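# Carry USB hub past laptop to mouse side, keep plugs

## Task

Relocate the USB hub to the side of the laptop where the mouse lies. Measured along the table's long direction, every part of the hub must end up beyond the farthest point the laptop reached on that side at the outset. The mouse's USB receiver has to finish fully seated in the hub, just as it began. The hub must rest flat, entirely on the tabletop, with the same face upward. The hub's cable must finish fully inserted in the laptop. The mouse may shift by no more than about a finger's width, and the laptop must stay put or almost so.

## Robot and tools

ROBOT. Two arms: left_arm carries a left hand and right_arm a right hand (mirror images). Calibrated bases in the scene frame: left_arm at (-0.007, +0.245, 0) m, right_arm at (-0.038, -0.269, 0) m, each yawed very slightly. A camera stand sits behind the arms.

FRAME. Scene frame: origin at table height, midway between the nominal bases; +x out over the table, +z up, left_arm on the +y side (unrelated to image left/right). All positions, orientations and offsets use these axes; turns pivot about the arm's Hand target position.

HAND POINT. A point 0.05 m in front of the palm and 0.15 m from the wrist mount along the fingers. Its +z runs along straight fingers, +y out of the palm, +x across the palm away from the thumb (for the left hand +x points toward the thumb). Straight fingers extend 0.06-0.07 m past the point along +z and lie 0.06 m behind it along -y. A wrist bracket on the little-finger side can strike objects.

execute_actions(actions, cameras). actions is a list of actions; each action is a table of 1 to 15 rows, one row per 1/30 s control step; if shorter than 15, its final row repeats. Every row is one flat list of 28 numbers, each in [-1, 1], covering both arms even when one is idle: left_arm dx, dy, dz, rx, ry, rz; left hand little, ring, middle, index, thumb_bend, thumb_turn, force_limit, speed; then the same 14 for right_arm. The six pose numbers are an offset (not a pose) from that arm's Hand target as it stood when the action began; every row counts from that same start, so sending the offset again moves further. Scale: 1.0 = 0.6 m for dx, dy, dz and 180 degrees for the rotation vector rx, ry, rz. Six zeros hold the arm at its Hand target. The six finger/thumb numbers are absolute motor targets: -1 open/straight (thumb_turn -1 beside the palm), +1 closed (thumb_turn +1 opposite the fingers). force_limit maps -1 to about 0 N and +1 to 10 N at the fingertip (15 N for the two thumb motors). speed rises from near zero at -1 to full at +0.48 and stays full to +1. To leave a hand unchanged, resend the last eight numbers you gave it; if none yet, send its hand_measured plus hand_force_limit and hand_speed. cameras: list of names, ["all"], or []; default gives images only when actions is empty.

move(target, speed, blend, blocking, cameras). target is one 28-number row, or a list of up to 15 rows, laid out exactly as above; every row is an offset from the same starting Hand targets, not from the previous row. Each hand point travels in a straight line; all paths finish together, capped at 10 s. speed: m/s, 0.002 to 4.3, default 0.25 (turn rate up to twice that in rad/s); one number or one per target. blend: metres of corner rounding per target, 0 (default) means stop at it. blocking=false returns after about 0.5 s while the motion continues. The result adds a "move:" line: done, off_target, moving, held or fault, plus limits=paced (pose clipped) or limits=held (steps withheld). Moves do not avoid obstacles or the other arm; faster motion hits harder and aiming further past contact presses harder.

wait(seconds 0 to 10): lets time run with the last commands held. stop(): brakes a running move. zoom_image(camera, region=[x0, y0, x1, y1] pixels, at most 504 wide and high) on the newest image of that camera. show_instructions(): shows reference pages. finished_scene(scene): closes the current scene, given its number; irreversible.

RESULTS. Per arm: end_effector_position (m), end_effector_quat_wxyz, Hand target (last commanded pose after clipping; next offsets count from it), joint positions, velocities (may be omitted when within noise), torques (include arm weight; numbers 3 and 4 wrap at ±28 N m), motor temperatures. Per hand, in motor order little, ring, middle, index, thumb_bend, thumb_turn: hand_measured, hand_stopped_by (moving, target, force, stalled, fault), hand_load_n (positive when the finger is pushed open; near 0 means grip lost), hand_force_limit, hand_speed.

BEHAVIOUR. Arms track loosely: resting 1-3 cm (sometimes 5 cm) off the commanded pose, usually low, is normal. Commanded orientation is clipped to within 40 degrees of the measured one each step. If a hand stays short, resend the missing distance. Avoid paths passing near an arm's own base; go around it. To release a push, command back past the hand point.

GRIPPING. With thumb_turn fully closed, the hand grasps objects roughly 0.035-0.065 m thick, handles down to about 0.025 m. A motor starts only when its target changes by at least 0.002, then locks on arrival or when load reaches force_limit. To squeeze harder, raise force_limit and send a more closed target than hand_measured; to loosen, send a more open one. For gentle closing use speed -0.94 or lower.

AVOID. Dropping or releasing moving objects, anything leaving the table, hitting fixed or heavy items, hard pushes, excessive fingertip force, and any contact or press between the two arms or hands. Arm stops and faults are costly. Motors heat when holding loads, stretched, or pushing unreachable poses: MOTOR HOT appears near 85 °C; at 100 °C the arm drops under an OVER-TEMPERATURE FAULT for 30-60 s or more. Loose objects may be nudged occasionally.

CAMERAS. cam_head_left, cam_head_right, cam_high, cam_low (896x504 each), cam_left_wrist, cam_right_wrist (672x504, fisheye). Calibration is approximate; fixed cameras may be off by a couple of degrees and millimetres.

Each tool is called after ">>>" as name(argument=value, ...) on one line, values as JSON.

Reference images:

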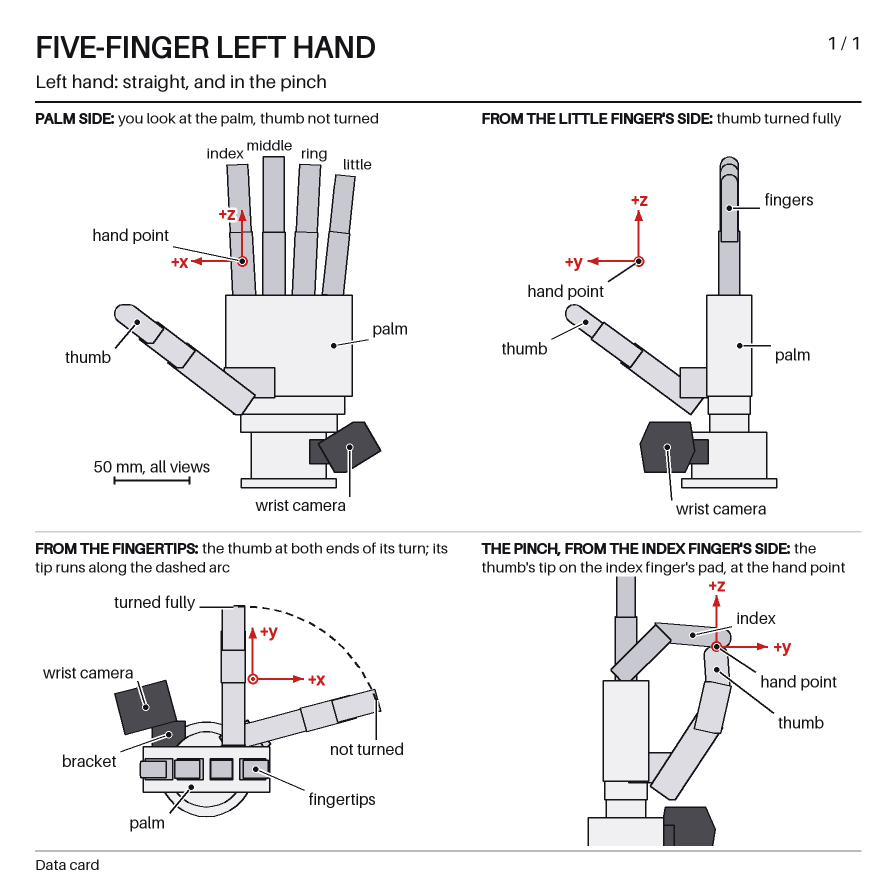

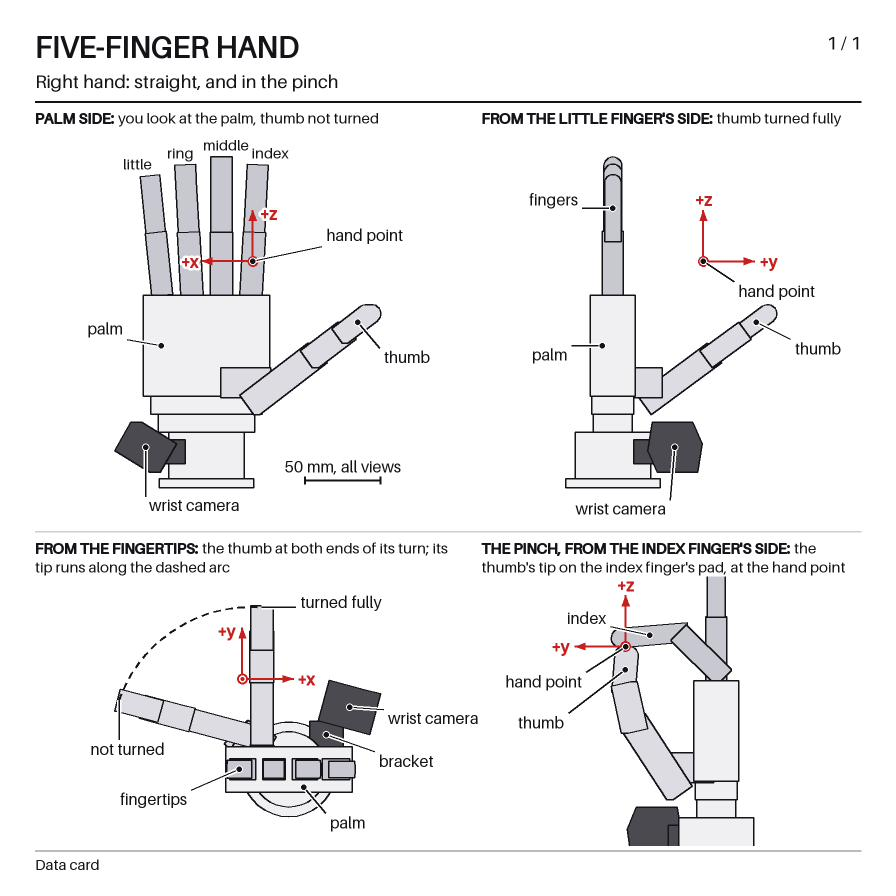

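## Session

>>> execute_actions(actions=[])

Scene clock: 0.00 s.
left_arm: end_effector_position=(+0.3677, +0.2794, +0.1444) hand_measured=(-1.000, -1.000, -1.000, -1.000, -1.000, -1.000) hand_load_n=(+0.0, +0.0, +0.0, +0.0, +0.0, +0.0) hand_stopped_by=(target, target, target, target, target, target) hand_force_limit=0.00 hand_speed=-0.80 end_effector_quat_wxyz=(-0.134, +0.252, +0.946, +0.151) | right_arm: end_effector_position=(+0.1176, -0.5270, +0.3077) hand_measured=(-1.000, -1.000, -1.000, -1.000, -1.000, -1.000) hand_load_n=(+0.0, +0.0, +0.0, +0.0, +0.0, +0.0) hand_stopped_by=(target, target, target, target, target, target) hand_force_limit=0.00 hand_speed=-0.80 end_effector_quat_wxyz=(+0.303, +0.942, -0.131, -0.056)
Joint positions: left_arm=[-0.215 1.543 1.168 -1.466 -0.307 1.813] | right_arm=[-0.467 0.991 1.039 -1.531 0.621 -1.765]
Joint velocities: within noise
Joint torques (N m): no reading
Motor temperatures (°C): left_arm=[34 33 33 29 28 28] | right_arm=[30 28 36 27 27 28]
Heat: left arm: hottest waist 34 °C; right arm: hottest elbow 36 °C.
Hand target: left_arm +0.3740, +0.2778, +0.1489; -0.126, +0.252, +0.948, +0.151 | right_arm +0.1211, -0.5286, +0.3145; +0.305, +0.942, -0.133, -0.048
camera_calibration:
cam_left_wrist: T_world_to_cam=[[-0.707328, -0.687911, -0.162682, 0.476456], [-0.505486, 0.331351, 0.796675, -0.0230779], [-0.494136, 0.645744, -0.582103, 0.197612], [0, 0, 0, 1]] pos_world=[0.422993, 0.2078, 0.210927]
cam_right_wrist: T_world_to_cam=[[0.000826944, -0.815403, 0.578893, -0.606271], [-0.749414, 0.382781, 0.540238, 0.124741], [-0.662101, -0.434277, -0.610758, 0.15211], [0, 0, 0, 1]] pos_world=[0.194696, -0.476046, 0.376479]

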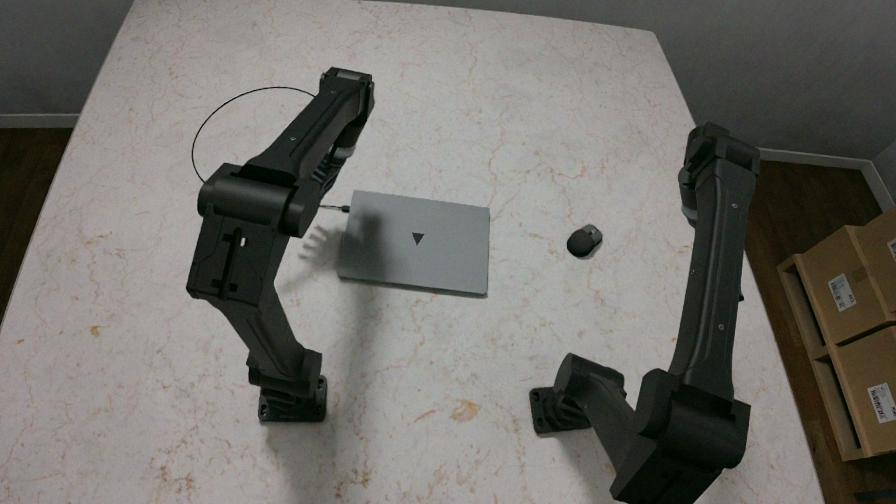

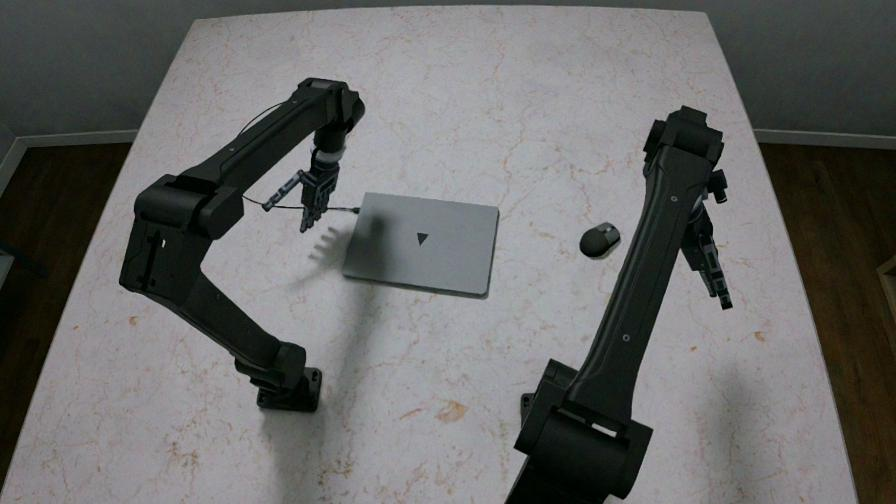

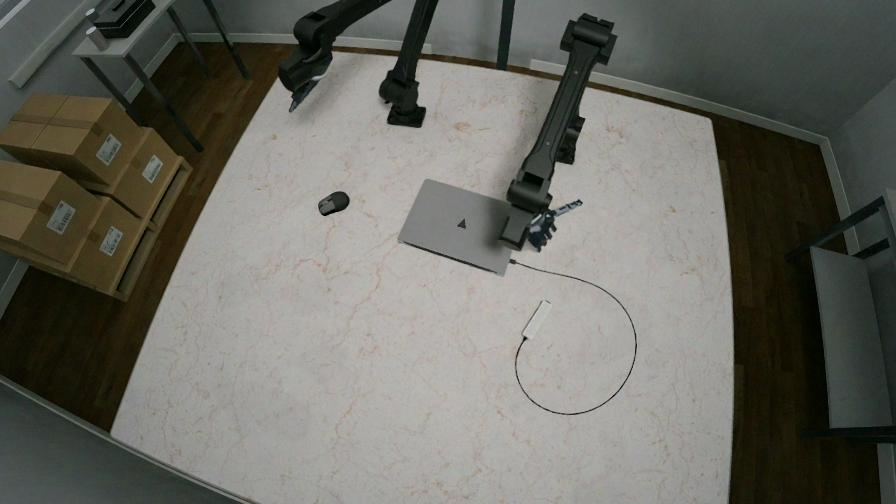

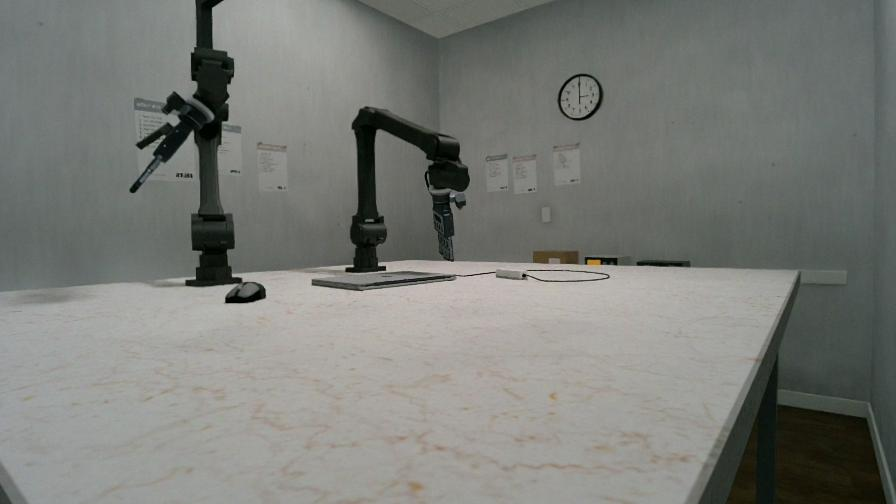

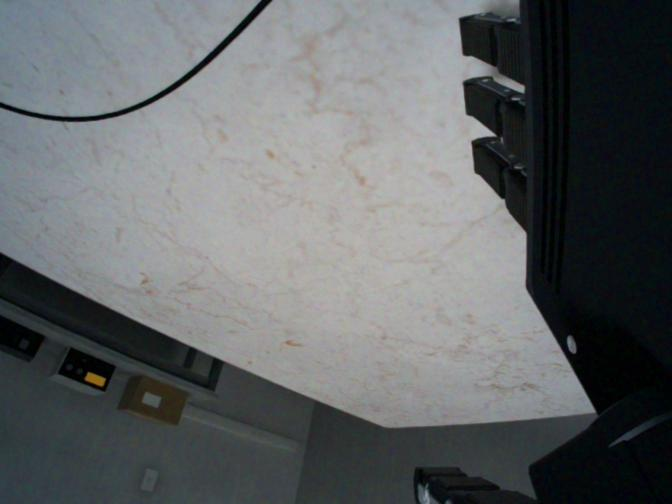

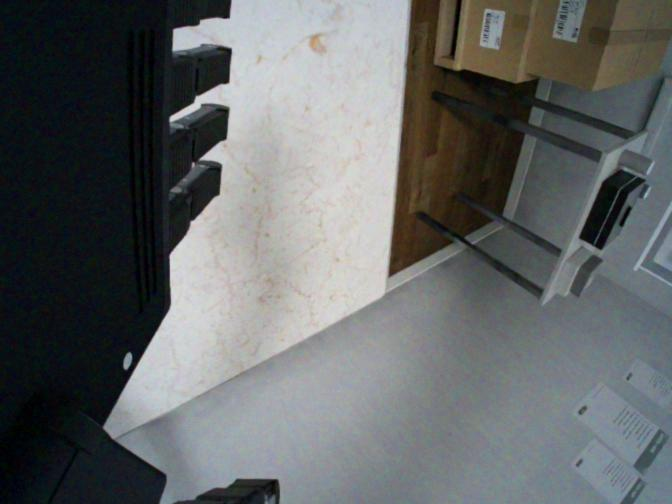

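>>> move(target=[[0,0,0.083,0,0,0,-1,-1,-1,-1,-1,-1,0,-0.8,0.1,0.05,0,0.1,-0.03,0,0,0,0,0,-1,1,-0.2,0],[-0.162,0.372,0.1,0,0,0.2056,-1,-1,-1,-1,-1,-1,0,-0.8,0.27,0.25,-0.03,0.25,-0.08,-0.007,0,0,0,0,-1,1,-0.2,0],[-0.523,0.5725,0.1,0,0,0.4167,-1,-1,-1,-1,-1,-1,0,-0.8,0.432,0.415,-0.1075,0.4496,-0.1436,-0.0129,0,0,0,0,-1,1,-0.2,0]], blend=[0.03,0.04,0], speed=0.35, cameras=["cam_head_right","cam_head_left"])

Scene clock: 59.37 s.
left_arm: end_effector_position=(+0.0535, +0.6080, +0.1982) hand_measured=(-1.000, -1.000, -1.000, -1.000, -1.000, -1.000) hand_load_n=(+0.0, +0.5, +0.0, +0.5, +0.0, -0.5) hand_stopped_by=(target, target, target, target, target, target) hand_force_limit=0.00 hand_speed=-0.80 end_effector_quat_wxyz=(-0.200, -0.378, +0.903, +0.037) | right_arm: end_effector_position=(+0.3770, -0.2784, +0.2586) hand_measured=(+0.000, +0.000, +0.000, +0.000, -1.000, +1.000) hand_load_n=(+0.0, +0.0, +0.0, +0.0, +0.0, +0.0) hand_stopped_by=(target, target, target, target, target, target) hand_force_limit=-0.20 hand_speed=0.00 end_effector_quat_wxyz=(-0.407, +0.900, -0.140, +0.074)
Joint positions: left_arm=[1.093 1.484 1.247 -1.611 -0.307 1.806] | right_arm=[-0.307 1.438 1.415 -1.489 -0.851 -1.519]
Joint torques (N m): left_arm=[-0.38 -10.87 10.15 -1.09 -0.39 0.04] | right_arm=[-1.14 -8.35 8.62 0.65 -0.64 0.09]
Heat: left arm: hottest elbow 36 °C; right arm: hottest elbow 39 °C.
Hand target: left_arm +0.0603, +0.6213, +0.2089; -0.192, -0.377, +0.905, +0.043 | right_arm +0.3803, -0.2796, +0.2501; -0.409, +0.898, -0.148, +0.067
Off the commanded pose: left_arm 0.018 m, 1 deg | right_arm 0.009 m, 1 deg.
move: off_target (left_arm)
Images, in order (width x height): cam_head_left 896x504, cam_head_right 896x504.

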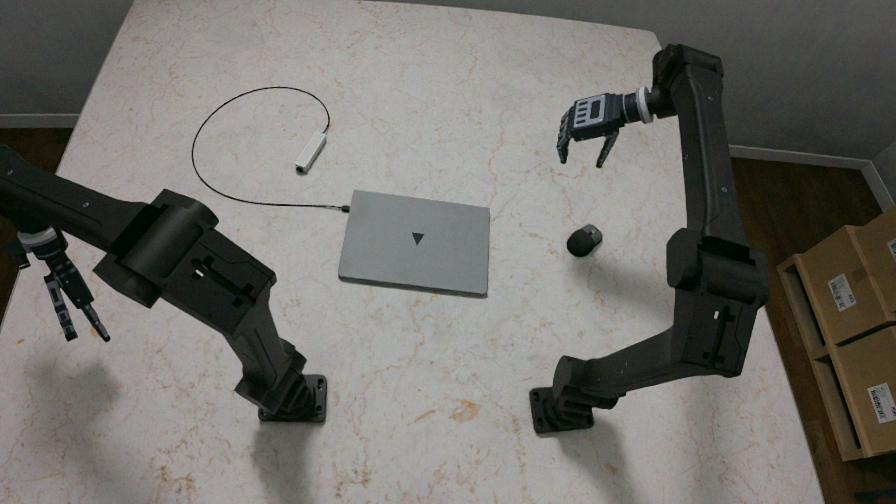

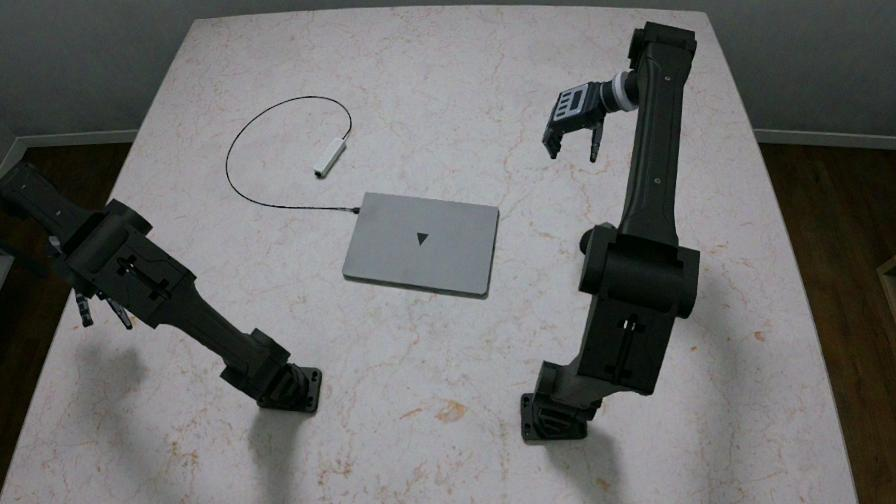

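>>> move(target=[[0,0,0,0,0,0,-1,-1,-1,-1,-1,-1,0,-0.8,0.25,0.45,0.0,0,0,0,0,0,0,0,-1,1,-0.2,0],[0,0,0,0,0,0,-1,-1,-1,-1,-1,-1,0,-0.8,0.3,0.88,-0.03,0,0,0,0,0,0,0,-1,1,-0.2,0]], speed=0.25, blend=[0.05,0], cameras=["cam_right_wrist","cam_head_left","cam_low"])

Scene clock: 94.63 s.
left_arm: end_effector_position=(+0.0535, +0.6080, +0.1982) hand_measured=(-1.000, -1.000, -1.000, -1.000, -1.000, -1.000) hand_load_n=(+0.0, +0.0, +0.0, +0.0, +0.0, +0.0) hand_stopped_by=(target, target, target, target, target, target) hand_force_limit=0.00 hand_speed=-0.80 end_effector_quat_wxyz=(-0.200, -0.378, +0.903, +0.037) | right_arm: end_effector_position=(+0.5482, +0.2426, +0.2318) hand_measured=(+0.000, +0.000, +0.000, +0.000, -1.000, +1.000) hand_load_n=(+0.0, +0.0, +0.0, +0.0, +0.0, +0.0) hand_stopped_by=(target, target, target, target, target, target) hand_force_limit=-0.20 hand_speed=0.00 end_effector_quat_wxyz=(-0.407, +0.900, -0.144, +0.064)
Joint positions: left_arm=[1.093 1.484 1.247 -1.611 -0.307 1.806] | right_arm=[0.579 2.125 2.24 -0.951 -0.473 -0.465]
Joint torques (N m): left_arm=[-0.44 -10.99 10.1 -1.02 -0.39 0.02] | right_arm=[-1.14 -18.08 15.32 0.95 -0.14 0.05]
Heat: left arm: hottest elbow 37 °C; right arm: hottest elbow 40 °C.
Hand target: left_arm +0.0603, +0.6213, +0.2089; -0.192, -0.377, +0.905, +0.043 | right_arm +0.5600, +0.2486, +0.2321; -0.409, +0.898, -0.148, +0.067
Off the commanded pose: left_arm 0.018 m, 1 deg | right_arm 0.013 m, 1 deg.
move: off_target (left_arm, right_arm)
camera_calibration:
cam_right_wrist: T_world_to_cam=[[-0.00265986, -0.690976, -0.722873, 0.338382], [-0.954378, -0.214089, 0.208154, 0.527943], [-0.298588, 0.690448, -0.658883, 0.264096], [0, 0, 0, 1]] pos_world=[0.583613, 0.164496, 0.308722]
Images, in order (width x height): cam_head_left 896x504, cam_low 896x504, cam_right_wrist 672x504.

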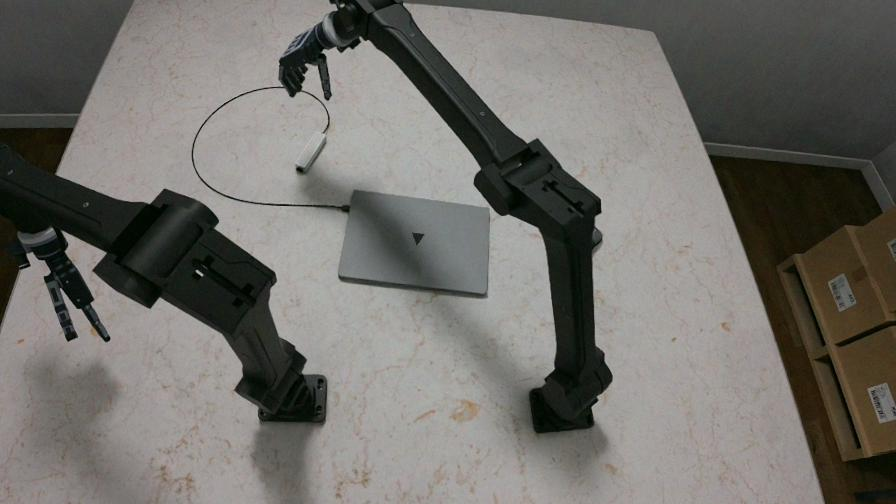

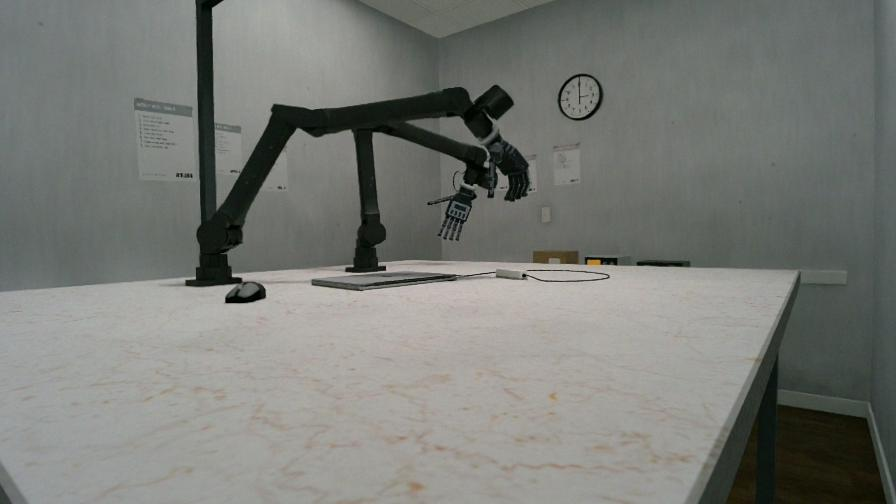

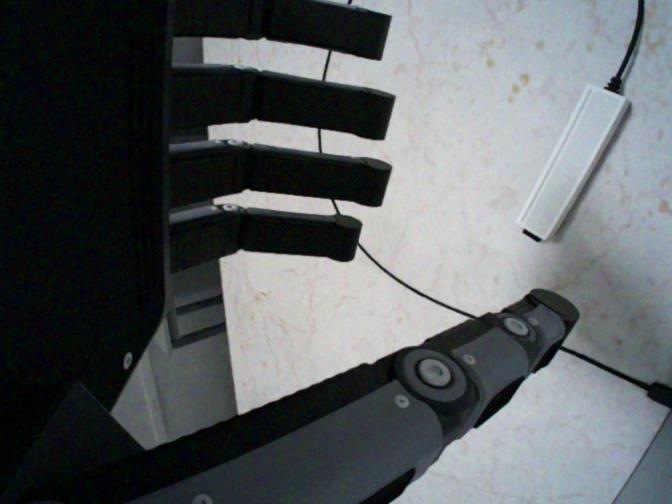

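>>> move(target=[0,0,0,0,0,0,-1,-1,-1,-1,-1,-1,0,-0.8,0.0,0.03,-0.137,0,0,0,0,0,0,0,-1,1,-0.2,0], speed=0.15, cameras=["cam_right_wrist","cam_low","cam_head_right"])

Scene clock: 106.93 s.
left_arm: end_effector_position=(+0.0535, +0.6080, +0.1982) hand_measured=(-1.000, -1.000, -1.000, -1.000, -1.000, -1.000) hand_load_n=(+0.0, +0.0, +0.0, +0.0, +0.0, +0.0) hand_stopped_by=(target, target, target, target, target, target) hand_force_limit=0.00 hand_speed=-0.80 end_effector_quat_wxyz=(-0.200, -0.378, +0.903, +0.037) | right_arm: end_effector_position=(+0.5620, +0.2585, +0.1740) hand_measured=(+0.000, +0.000, +0.000, +0.000, -1.000, +1.000) hand_load_n=(+0.0, +0.0, +0.0, +0.0, +0.0, +0.0) hand_stopped_by=(target, target, target, target, target, target) hand_force_limit=-0.20 hand_speed=0.00 end_effector_quat_wxyz=(-0.415, +0.895, -0.144, +0.076)
Joint positions: left_arm=[1.093 1.484 1.247 -1.611 -0.307 1.806] | right_arm=[0.587 2.161 2.138 -0.778 -0.459 -0.451]
Joint torques (N m): left_arm=[-0.73 -10.93 10.09 -1.06 -0.38 0.02] | right_arm=[0.03 -18.9 9.65 1.98 -0.11 0.05]
Motor temperatures (°C): left_arm=[34 34 38 28 28 28] | right_arm=[30 31 41 27 27 28]
Heat: left arm: hottest elbow 38 °C; right arm: hottest elbow 41 °C.
Hand target: left_arm +0.0603, +0.6213, +0.2089; -0.192, -0.377, +0.905, +0.043 | right_arm +0.5600, +0.2666, +0.1497; -0.409, +0.898, -0.148, +0.067
Off the commanded pose: left_arm 0.018 m, 1 deg | right_arm 0.025 m, 1 deg.
move: off_target (left_arm, right_arm)
camera_calibration:
cam_right_wrist: T_world_to_cam=[[0.008847, -0.67928, -0.733826, 0.299904], [-0.961387, -0.207639, 0.180614, 0.563643], [-0.275059, 0.703893, -0.654888, 0.201803], [0, 0, 0, 1]] pos_world=[0.594734, 0.178705, 0.250434]
Images, in order (width x height): cam_head_right 896x504, cam_low 896x504, cam_right_wrist 672x504.

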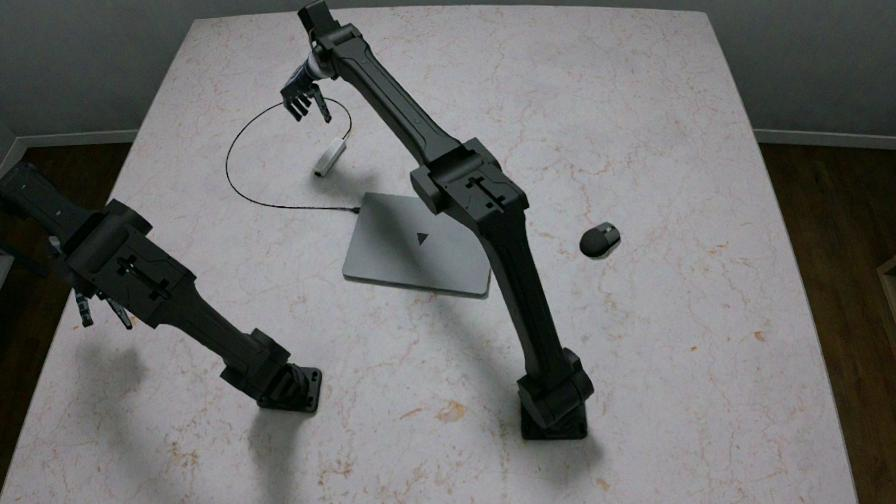

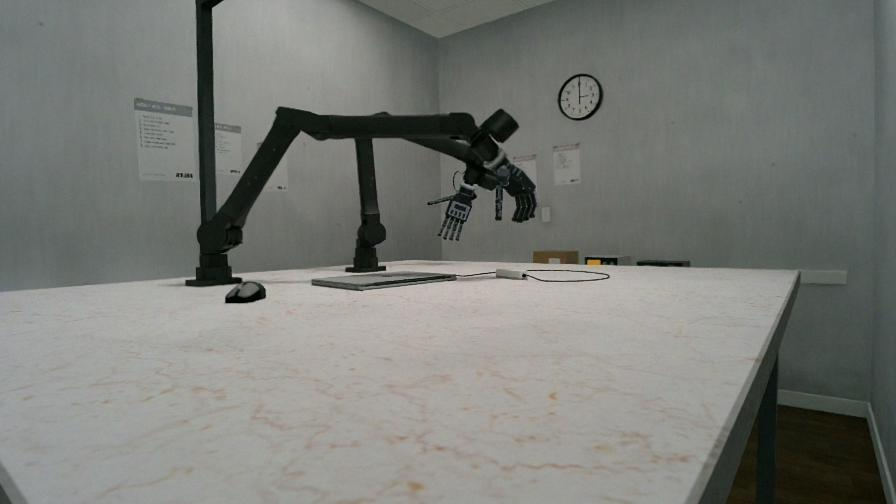

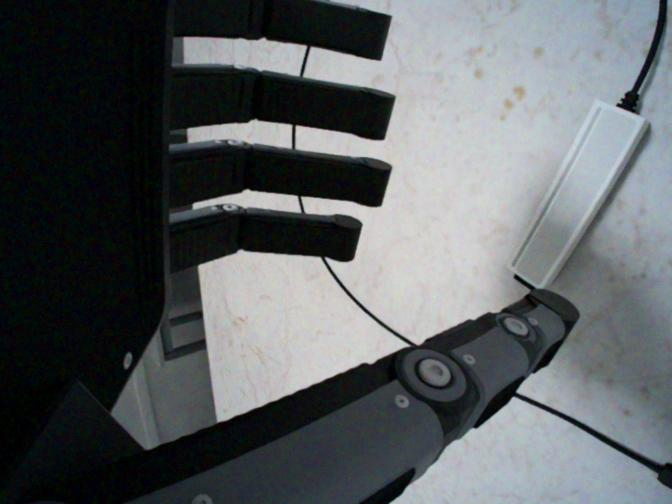

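>>> move(target=[0,0,0,0,0,0,-1,-1,-1,-1,-1,-1,0,-0.8,-0.005,-0.004,-0.14,0,0,0,0,0,0,0,-1,1,-0.2,0], speed=0.12, cameras=["cam_right_wrist","cam_low"])

Scene clock: 128.30 s.
left_arm: end_effector_position=(+0.0535, +0.6080, +0.1982) hand_measured=(-1.000, -1.000, -1.000, -1.000, -1.000, -1.000) hand_load_n=(+0.0, +0.0, +0.0, +0.0, +0.0, +0.0) hand_stopped_by=(target, target, target, target, target, target) hand_force_limit=0.00 hand_speed=-0.80 end_effector_quat_wxyz=(-0.200, -0.378, +0.903, +0.037) | right_arm: end_effector_position=(+0.5621, +0.2586, +0.0939) hand_measured=(+0.000, +0.000, +0.000, +0.000, -1.000, +1.000) hand_load_n=(+0.0, +0.0, +0.0, +0.0, +0.0, +0.0) hand_stopped_by=(target, target, target, target, target, target) hand_force_limit=-0.20 hand_speed=0.00 end_effector_quat_wxyz=(-0.417, +0.894, -0.143, +0.078)
Joint positions: left_arm=[1.093 1.484 1.247 -1.611 -0.307 1.806] | right_arm=[0.587 2.188 1.972 -0.578 -0.459 -0.451]
Joint torques (N m): left_arm=[-0.5 -10.7 10.09 -1.06 -0.39 0.03] | right_arm=[-0.09 -19.14 9.07 1.99 -0.12 0.06]
Heat: left arm: hottest elbow 38 °C; right arm: hottest elbow 41 °C.
Hand target: left_arm +0.0603, +0.6213, +0.2089; -0.192, -0.377, +0.905, +0.043 | right_arm +0.5570, +0.2641, +0.0658; -0.409, +0.898, -0.148, +0.067
Off the commanded pose: left_arm 0.018 m, 1 deg | right_arm 0.029 m, 2 deg.
move: off_target (left_arm, right_arm)
camera_calibration:
cam_right_wrist: T_world_to_cam=[[0.0125392, -0.676721, -0.736133, 0.238802], [-0.962272, -0.208279, 0.175078, 0.579385], [-0.2718, 0.706165, -0.653801, 0.146808], [0, 0, 0, 1]] pos_world=[0.594434, 0.178605, 0.170336]
Images, in order (width x height): cam_low 896x504, cam_right_wrist 672x504.

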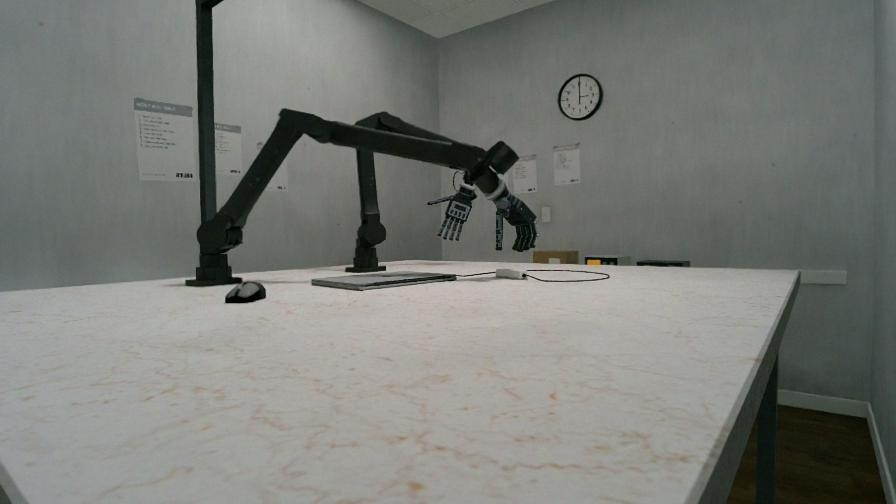

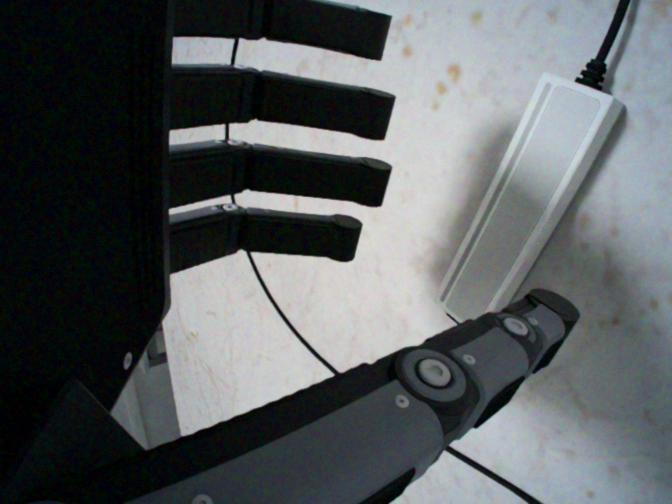

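>>> move(target=[0,0,0,0,0,0,-1,-1,-1,-1,-1,-1,0,-0.8,-0.007,-0.008,-0.055,0,0,0,0,0,0,0,-1,1,-0.2,0], speed=0.06, cameras=["cam_right_wrist","cam_low"])

>>> zoom_image(camera="cam_low", region=[450, 200, 570, 300])

Scene clock: 152.33 s.
left_arm: end_effector_position=(+0.0535, +0.6080, +0.1982) hand_measured=(-1.000, -1.000, -1.000, -1.000, -1.000, -1.000) hand_load_n=(+0.0, +0.0, +0.0, +0.0, +0.0, +0.0) hand_stopped_by=(target, target, target, target, target, target) hand_force_limit=0.00 hand_speed=-0.80 end_effector_quat_wxyz=(-0.200, -0.378, +0.903, +0.037) | right_arm: end_effector_position=(+0.5592, +0.2566, +0.0663) hand_measured=(+0.000, +0.000, +0.000, +0.000, -1.000, +1.000) hand_load_n=(+0.0, +0.0, +0.0, +0.0, +0.0, +0.0) hand_stopped_by=(target, target, target, target, target, target) hand_force_limit=-0.20 hand_speed=0.00 end_effector_quat_wxyz=(-0.420, +0.893, -0.142, +0.081)
Joint positions: left_arm=[1.093 1.484 1.247 -1.611 -0.307 1.806] | right_arm=[0.587 2.195 1.906 -0.498 -0.459 -0.451]
Joint torques (N m): left_arm=[-0.44 -10.87 10.06 -1.06 -0.38 0.04] | right_arm=[-0.26 -18.78 8.31 2.09 -0.17 0.04]
Heat: left arm: hottest elbow 39 °C; right arm: hottest elbow 42 °C.
Hand target: left_arm +0.0603, +0.6213, +0.2089; -0.192, -0.377, +0.905, +0.043 | right_arm +0.5527, +0.2593, +0.0325; -0.409, +0.898, -0.148, +0.067
Off the commanded pose: left_arm 0.018 m, 1 deg | right_arm 0.034 m, 2 deg.
move: off_target (left_arm, right_arm)
camera_calibration:
cam_right_wrist: T_world_to_cam=[[0.0169039, -0.673609, -0.738894, 0.213949], [-0.963282, -0.209021, 0.168516, 0.582257], [-0.267958, 0.708915, -0.652409, 0.126414], [0, 0, 0, 1]] pos_world=[0.591134, 0.176206, 0.14244]
Images, in order (width x height): cam_low 896x504, cam_right_wrist 672x504.

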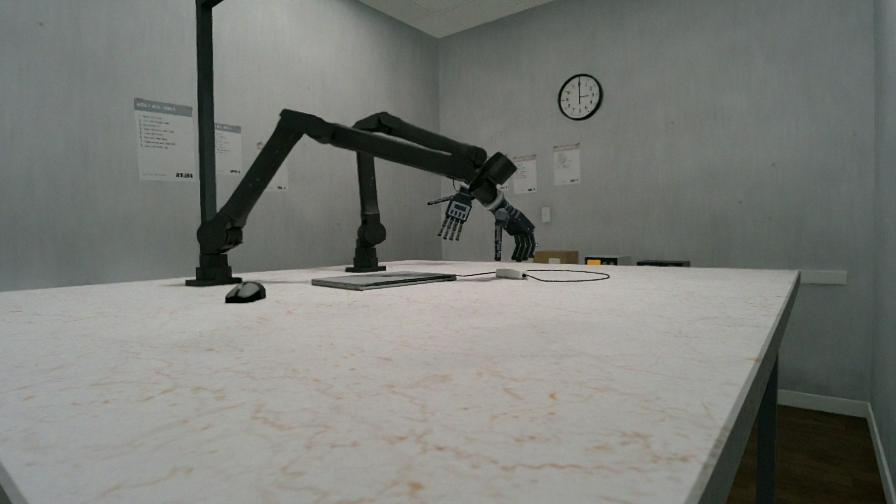

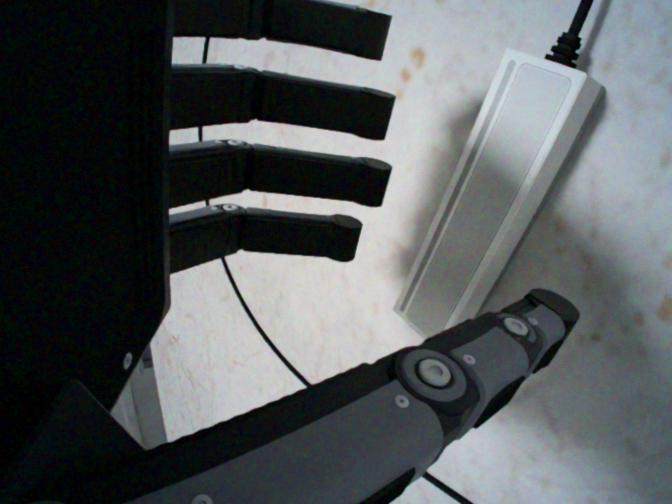

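Scaled by 4.200 from the camera's 896x504 image, which has a finer 1280x720 frame.

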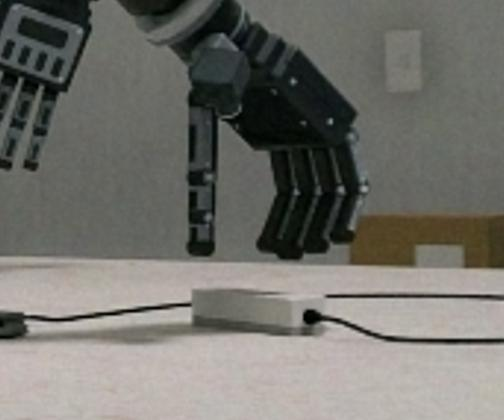

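>>> move(target=[0,0,0,0,0,0,-1,-1,-1,-1,-1,-1,0,-0.8,-0.003,0.006,-0.042,0,0,0,0,0,0,0,-1,1,-0.2,0], speed=0.05, cameras=["cam_right_wrist","cam_low"])

>>> zoom_image(camera="cam_low", region=[450, 200, 570, 300])

Scene clock: 170.00 s.
left_arm: end_effector_position=(+0.0535, +0.6080, +0.1982) hand_measured=(-1.000, -1.000, -1.000, -1.000, -1.000, -1.000) hand_load_n=(+0.0, +0.0, +0.0, +0.0, +0.0, -0.5) hand_stopped_by=(target, target, target, target, target, target) hand_force_limit=0.00 hand_speed=-0.80 end_effector_quat_wxyz=(-0.200, -0.378, +0.903, +0.037) | right_arm: end_effector_position=(+0.5595, +0.2580, +0.0384) hand_measured=(+0.000, +0.000, +0.000, +0.000, -1.000, +1.000) hand_load_n=(+0.0, +0.0, +0.0, +0.0, +0.5, +0.0) hand_stopped_by=(target, target, target, target, target, target) hand_force_limit=-0.20 hand_speed=0.00 end_effector_quat_wxyz=(-0.419, +0.893, -0.143, +0.080)
Joint positions: left_arm=[1.093 1.484 1.247 -1.611 -0.307 1.806] | right_arm=[0.589 2.225 1.883 -0.448 -0.457 -0.449]
Joint torques (N m): left_arm=[-0.56 -10.7 10.09 -1.07 -0.39 0.02] | right_arm=[0.03 -18.9 8.68 1.94 -0.1 0.03]
Heat: left arm: hottest elbow 39 °C; right arm: hottest elbow 42 °C.
Hand target: left_arm +0.0603, +0.6213, +0.2089; -0.192, -0.377, +0.905, +0.043 | right_arm +0.5511, +0.2628, +0.0074; -0.409, +0.898, -0.148, +0.067
Off the commanded pose: left_arm 0.018 m, 1 deg | right_arm 0.033 m, 2 deg.
move: off_target (left_arm, right_arm)
camera_calibration:
cam_right_wrist: T_world_to_cam=[[0.0140533, -0.675021, -0.737665, 0.196282], [-0.963093, -0.207462, 0.171496, 0.586799], [-0.2688, 0.70803, -0.653024, 0.108084], [0, 0, 0, 1]] pos_world=[0.591437, 0.177706, 0.114738]
Images, in order (width x height): cam_low 896x504, cam_right_wrist 672x504.

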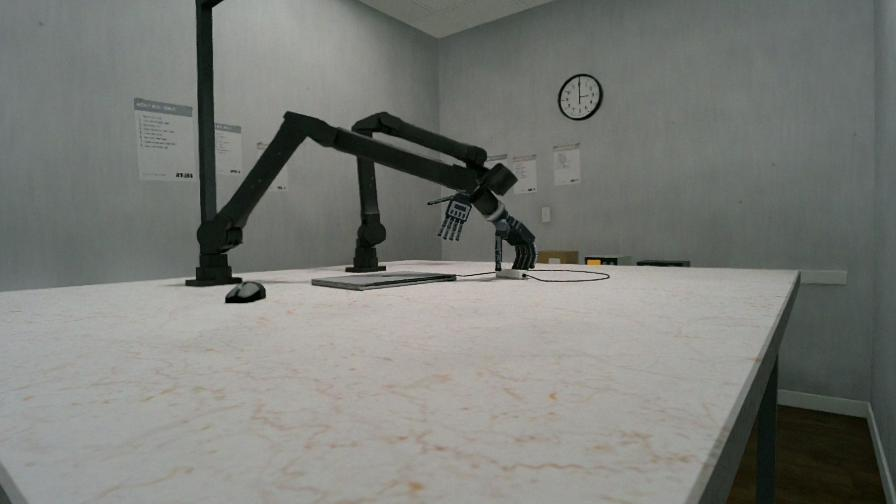

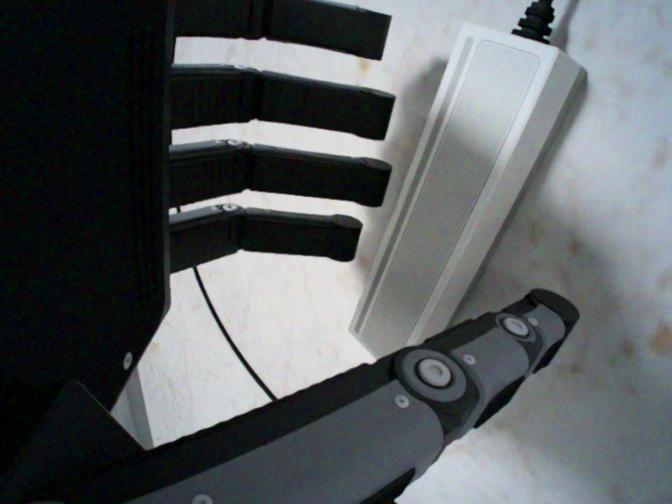

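Scaled by 4.200 from the camera's 896x504 image, which has a finer 1280x720 frame.

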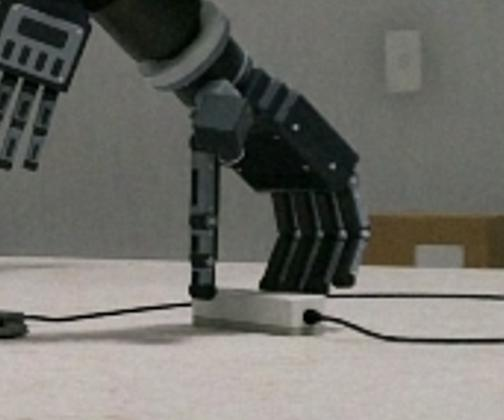

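>>> move(target=[0,0,0,0,0,0,-1,-1,-1,-1,-1,-1,0,-0.8,0.002,0.014,-0.017,0,0,0,0,0,0,0,-1,1,-0.2,0], speed=0.04, cameras=["cam_right_wrist","cam_low"])

>>> zoom_image(camera="cam_low", region=[450, 200, 570, 300])

Scene clock: 206.20 s.
left_arm: end_effector_position=(+0.0535, +0.6080, +0.1982) hand_measured=(-1.000, -1.000, -1.000, -1.000, -1.000, -1.000) hand_load_n=(+0.0, +0.0, +0.0, +0.0, +0.0, +0.0) hand_stopped_by=(target, target, target, target, target, target) hand_force_limit=0.00 hand_speed=-0.80 end_effector_quat_wxyz=(-0.200, -0.378, +0.903, +0.037) | right_arm: end_effector_position=(+0.5567, +0.2630, +0.0230) hand_measured=(+0.000, +0.000, +0.000, +0.000, -1.000, +1.000) hand_load_n=(+0.0, +0.0, -0.5, +0.0, +0.0, +0.0) hand_stopped_by=(target, target, target, target, target, target) hand_force_limit=-0.20 hand_speed=0.00 end_effector_quat_wxyz=(-0.415, +0.895, -0.145, +0.077)
Joint positions: left_arm=[1.093 1.484 1.247 -1.611 -0.307 1.806] | right_arm=[0.597 2.247 1.883 -0.433 -0.451 -0.441]
Joint torques (N m): left_arm=[-0.62 -10.7 10.07 -1.07 -0.39 0.02] | right_arm=[0.15 -18.43 10.33 1.84 -0.1 0.08]
Motor temperatures (°C): left_arm=[34 34 40 28 28 28] | right_arm=[30 37 42 27 27 28]
Heat: left arm: hottest elbow 40 °C; right arm: hottest elbow 42 °C.
Hand target: left_arm +0.0603, +0.6213, +0.2089; -0.192, -0.377, +0.905, +0.043 | right_arm +0.5523, +0.2713, -0.0027; -0.409, +0.898, -0.148, +0.067
Off the commanded pose: left_arm 0.018 m, 1 deg | right_arm 0.027 m, 1 deg.
move: off_target (left_arm, right_arm)
camera_calibration:
cam_right_wrist: T_world_to_cam=[[0.0070782, -0.679323, -0.733806, 0.193323], [-0.96176, -0.205553, 0.181014, 0.586443], [-0.273803, 0.704464, -0.6548, 0.0974747], [0, 0, 0, 1]] pos_world=[0.589338, 0.183207, 0.0995337]
Images, in order (width x height): cam_low 896x504, cam_right_wrist 672x504.

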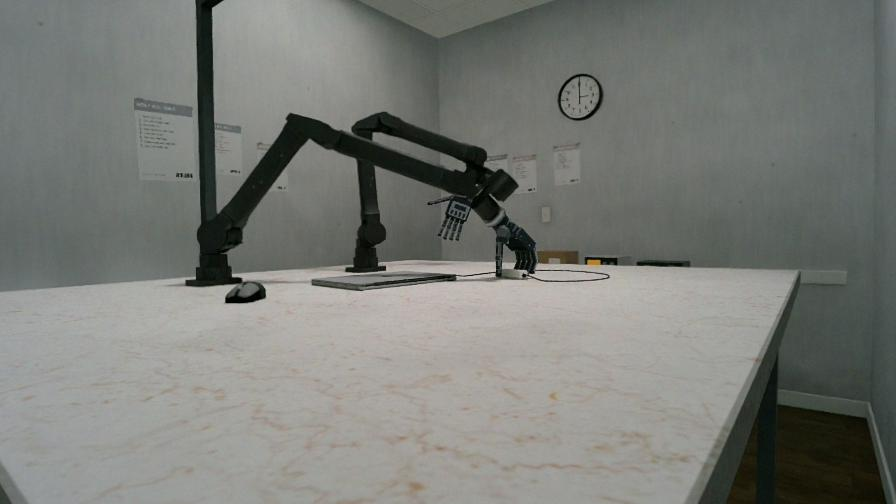

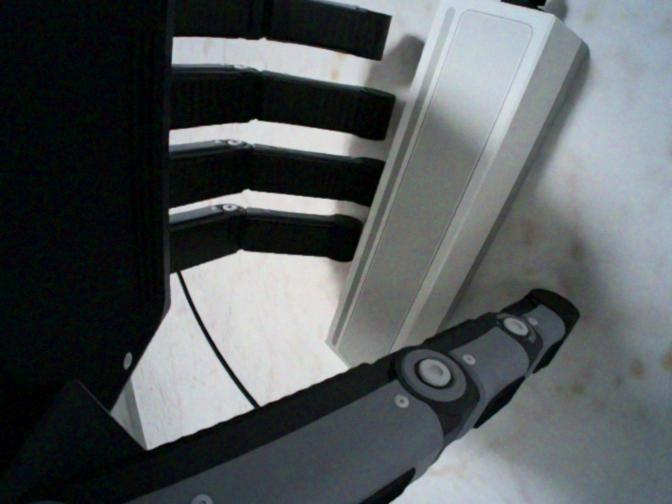

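Scaled by 4.200 from the camera's 896x504 image, which has a finer 1280x720 frame.

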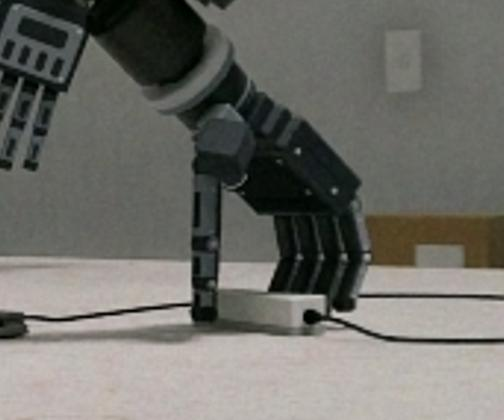

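>>> move(target=[0,0,0,0,0,0,-1,-1,-1,-1,-1,-1,0,-0.8,0.007,0.014,0.002,0,0,0,0,0,0,0,-1,1,-0.2,0], speed=0.04, cameras=["cam_right_wrist","cam_low"])

>>> zoom_image(camera="cam_low", region=[450, 200, 570, 300])

Scene clock: 215.30 s.
left_arm: end_effector_position=(+0.0535, +0.6080, +0.1982) hand_measured=(-1.000, -1.000, -1.000, -1.000, -1.000, -1.000) hand_load_n=(+0.0, +0.0, +0.0, +0.5, +0.0, +0.0) hand_stopped_by=(target, target, target, target, target, target) hand_force_limit=0.00 hand_speed=-0.80 end_effector_quat_wxyz=(-0.200, -0.378, +0.903, +0.037) | right_arm: end_effector_position=(+0.5561, +0.2638, +0.0224) hand_measured=(+0.000, +0.000, +0.000, +0.000, -1.000, +1.000) hand_load_n=(+0.0, +0.0, -1.5, +0.0, +0.0, +0.0) hand_stopped_by=(target, target, target, target, target, target) hand_force_limit=-0.20 hand_speed=0.00 end_effector_quat_wxyz=(-0.414, +0.895, -0.147, +0.076)
Joint positions: left_arm=[1.093 1.484 1.247 -1.611 -0.307 1.806] | right_arm=[0.598 2.248 1.883 -0.433 -0.448 -0.437]
Joint torques (N m): left_arm=[-0.44 -10.99 10.13 -1.07 -0.4 0.02] | right_arm=[0.44 -17.44 13.64 1.25 -0.06 0.04]
Heat: left arm: hottest elbow 40 °C; right arm: hottest elbow 42 °C.
Hand target: left_arm +0.0603, +0.6213, +0.2089; -0.192, -0.377, +0.905, +0.043 | right_arm +0.5566, +0.2795, -0.0015; -0.409, +0.898, -0.148, +0.067
Off the commanded pose: left_arm 0.018 m, 1 deg | right_arm 0.029 m, 1 deg.
move: off_target (left_arm, right_arm)
camera_calibration:
cam_right_wrist: T_world_to_cam=[[0.0026964, -0.680077, -0.733136, 0.195944], [-0.961994, -0.201954, 0.1838, 0.585152], [-0.273058, 0.704776, -0.654775, 0.0958054], [0, 0, 0, 1]] pos_world=[0.588544, 0.183909, 0.0988339]
Images, in order (width x height): cam_low 896x504, cam_right_wrist 672x504.

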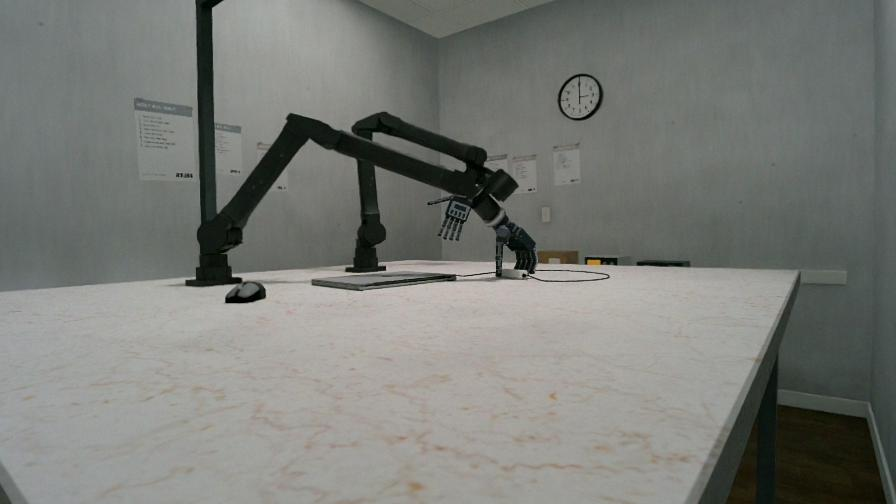

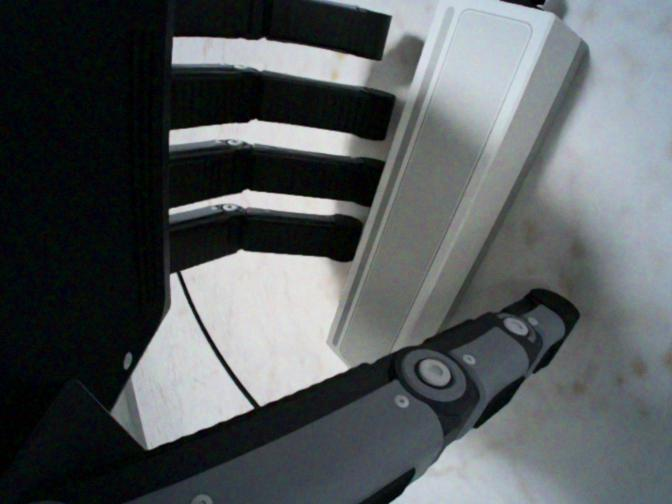

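Scaled by 4.200 from the camera's 896x504 image, which has a finer 1280x720 frame.

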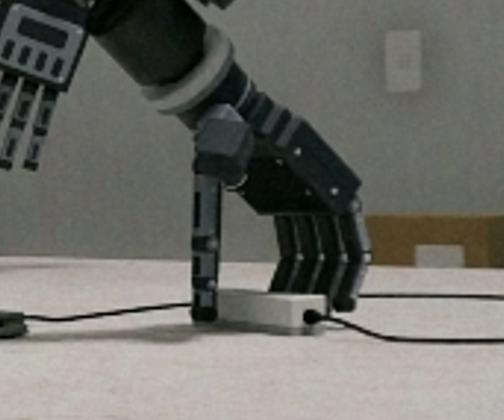

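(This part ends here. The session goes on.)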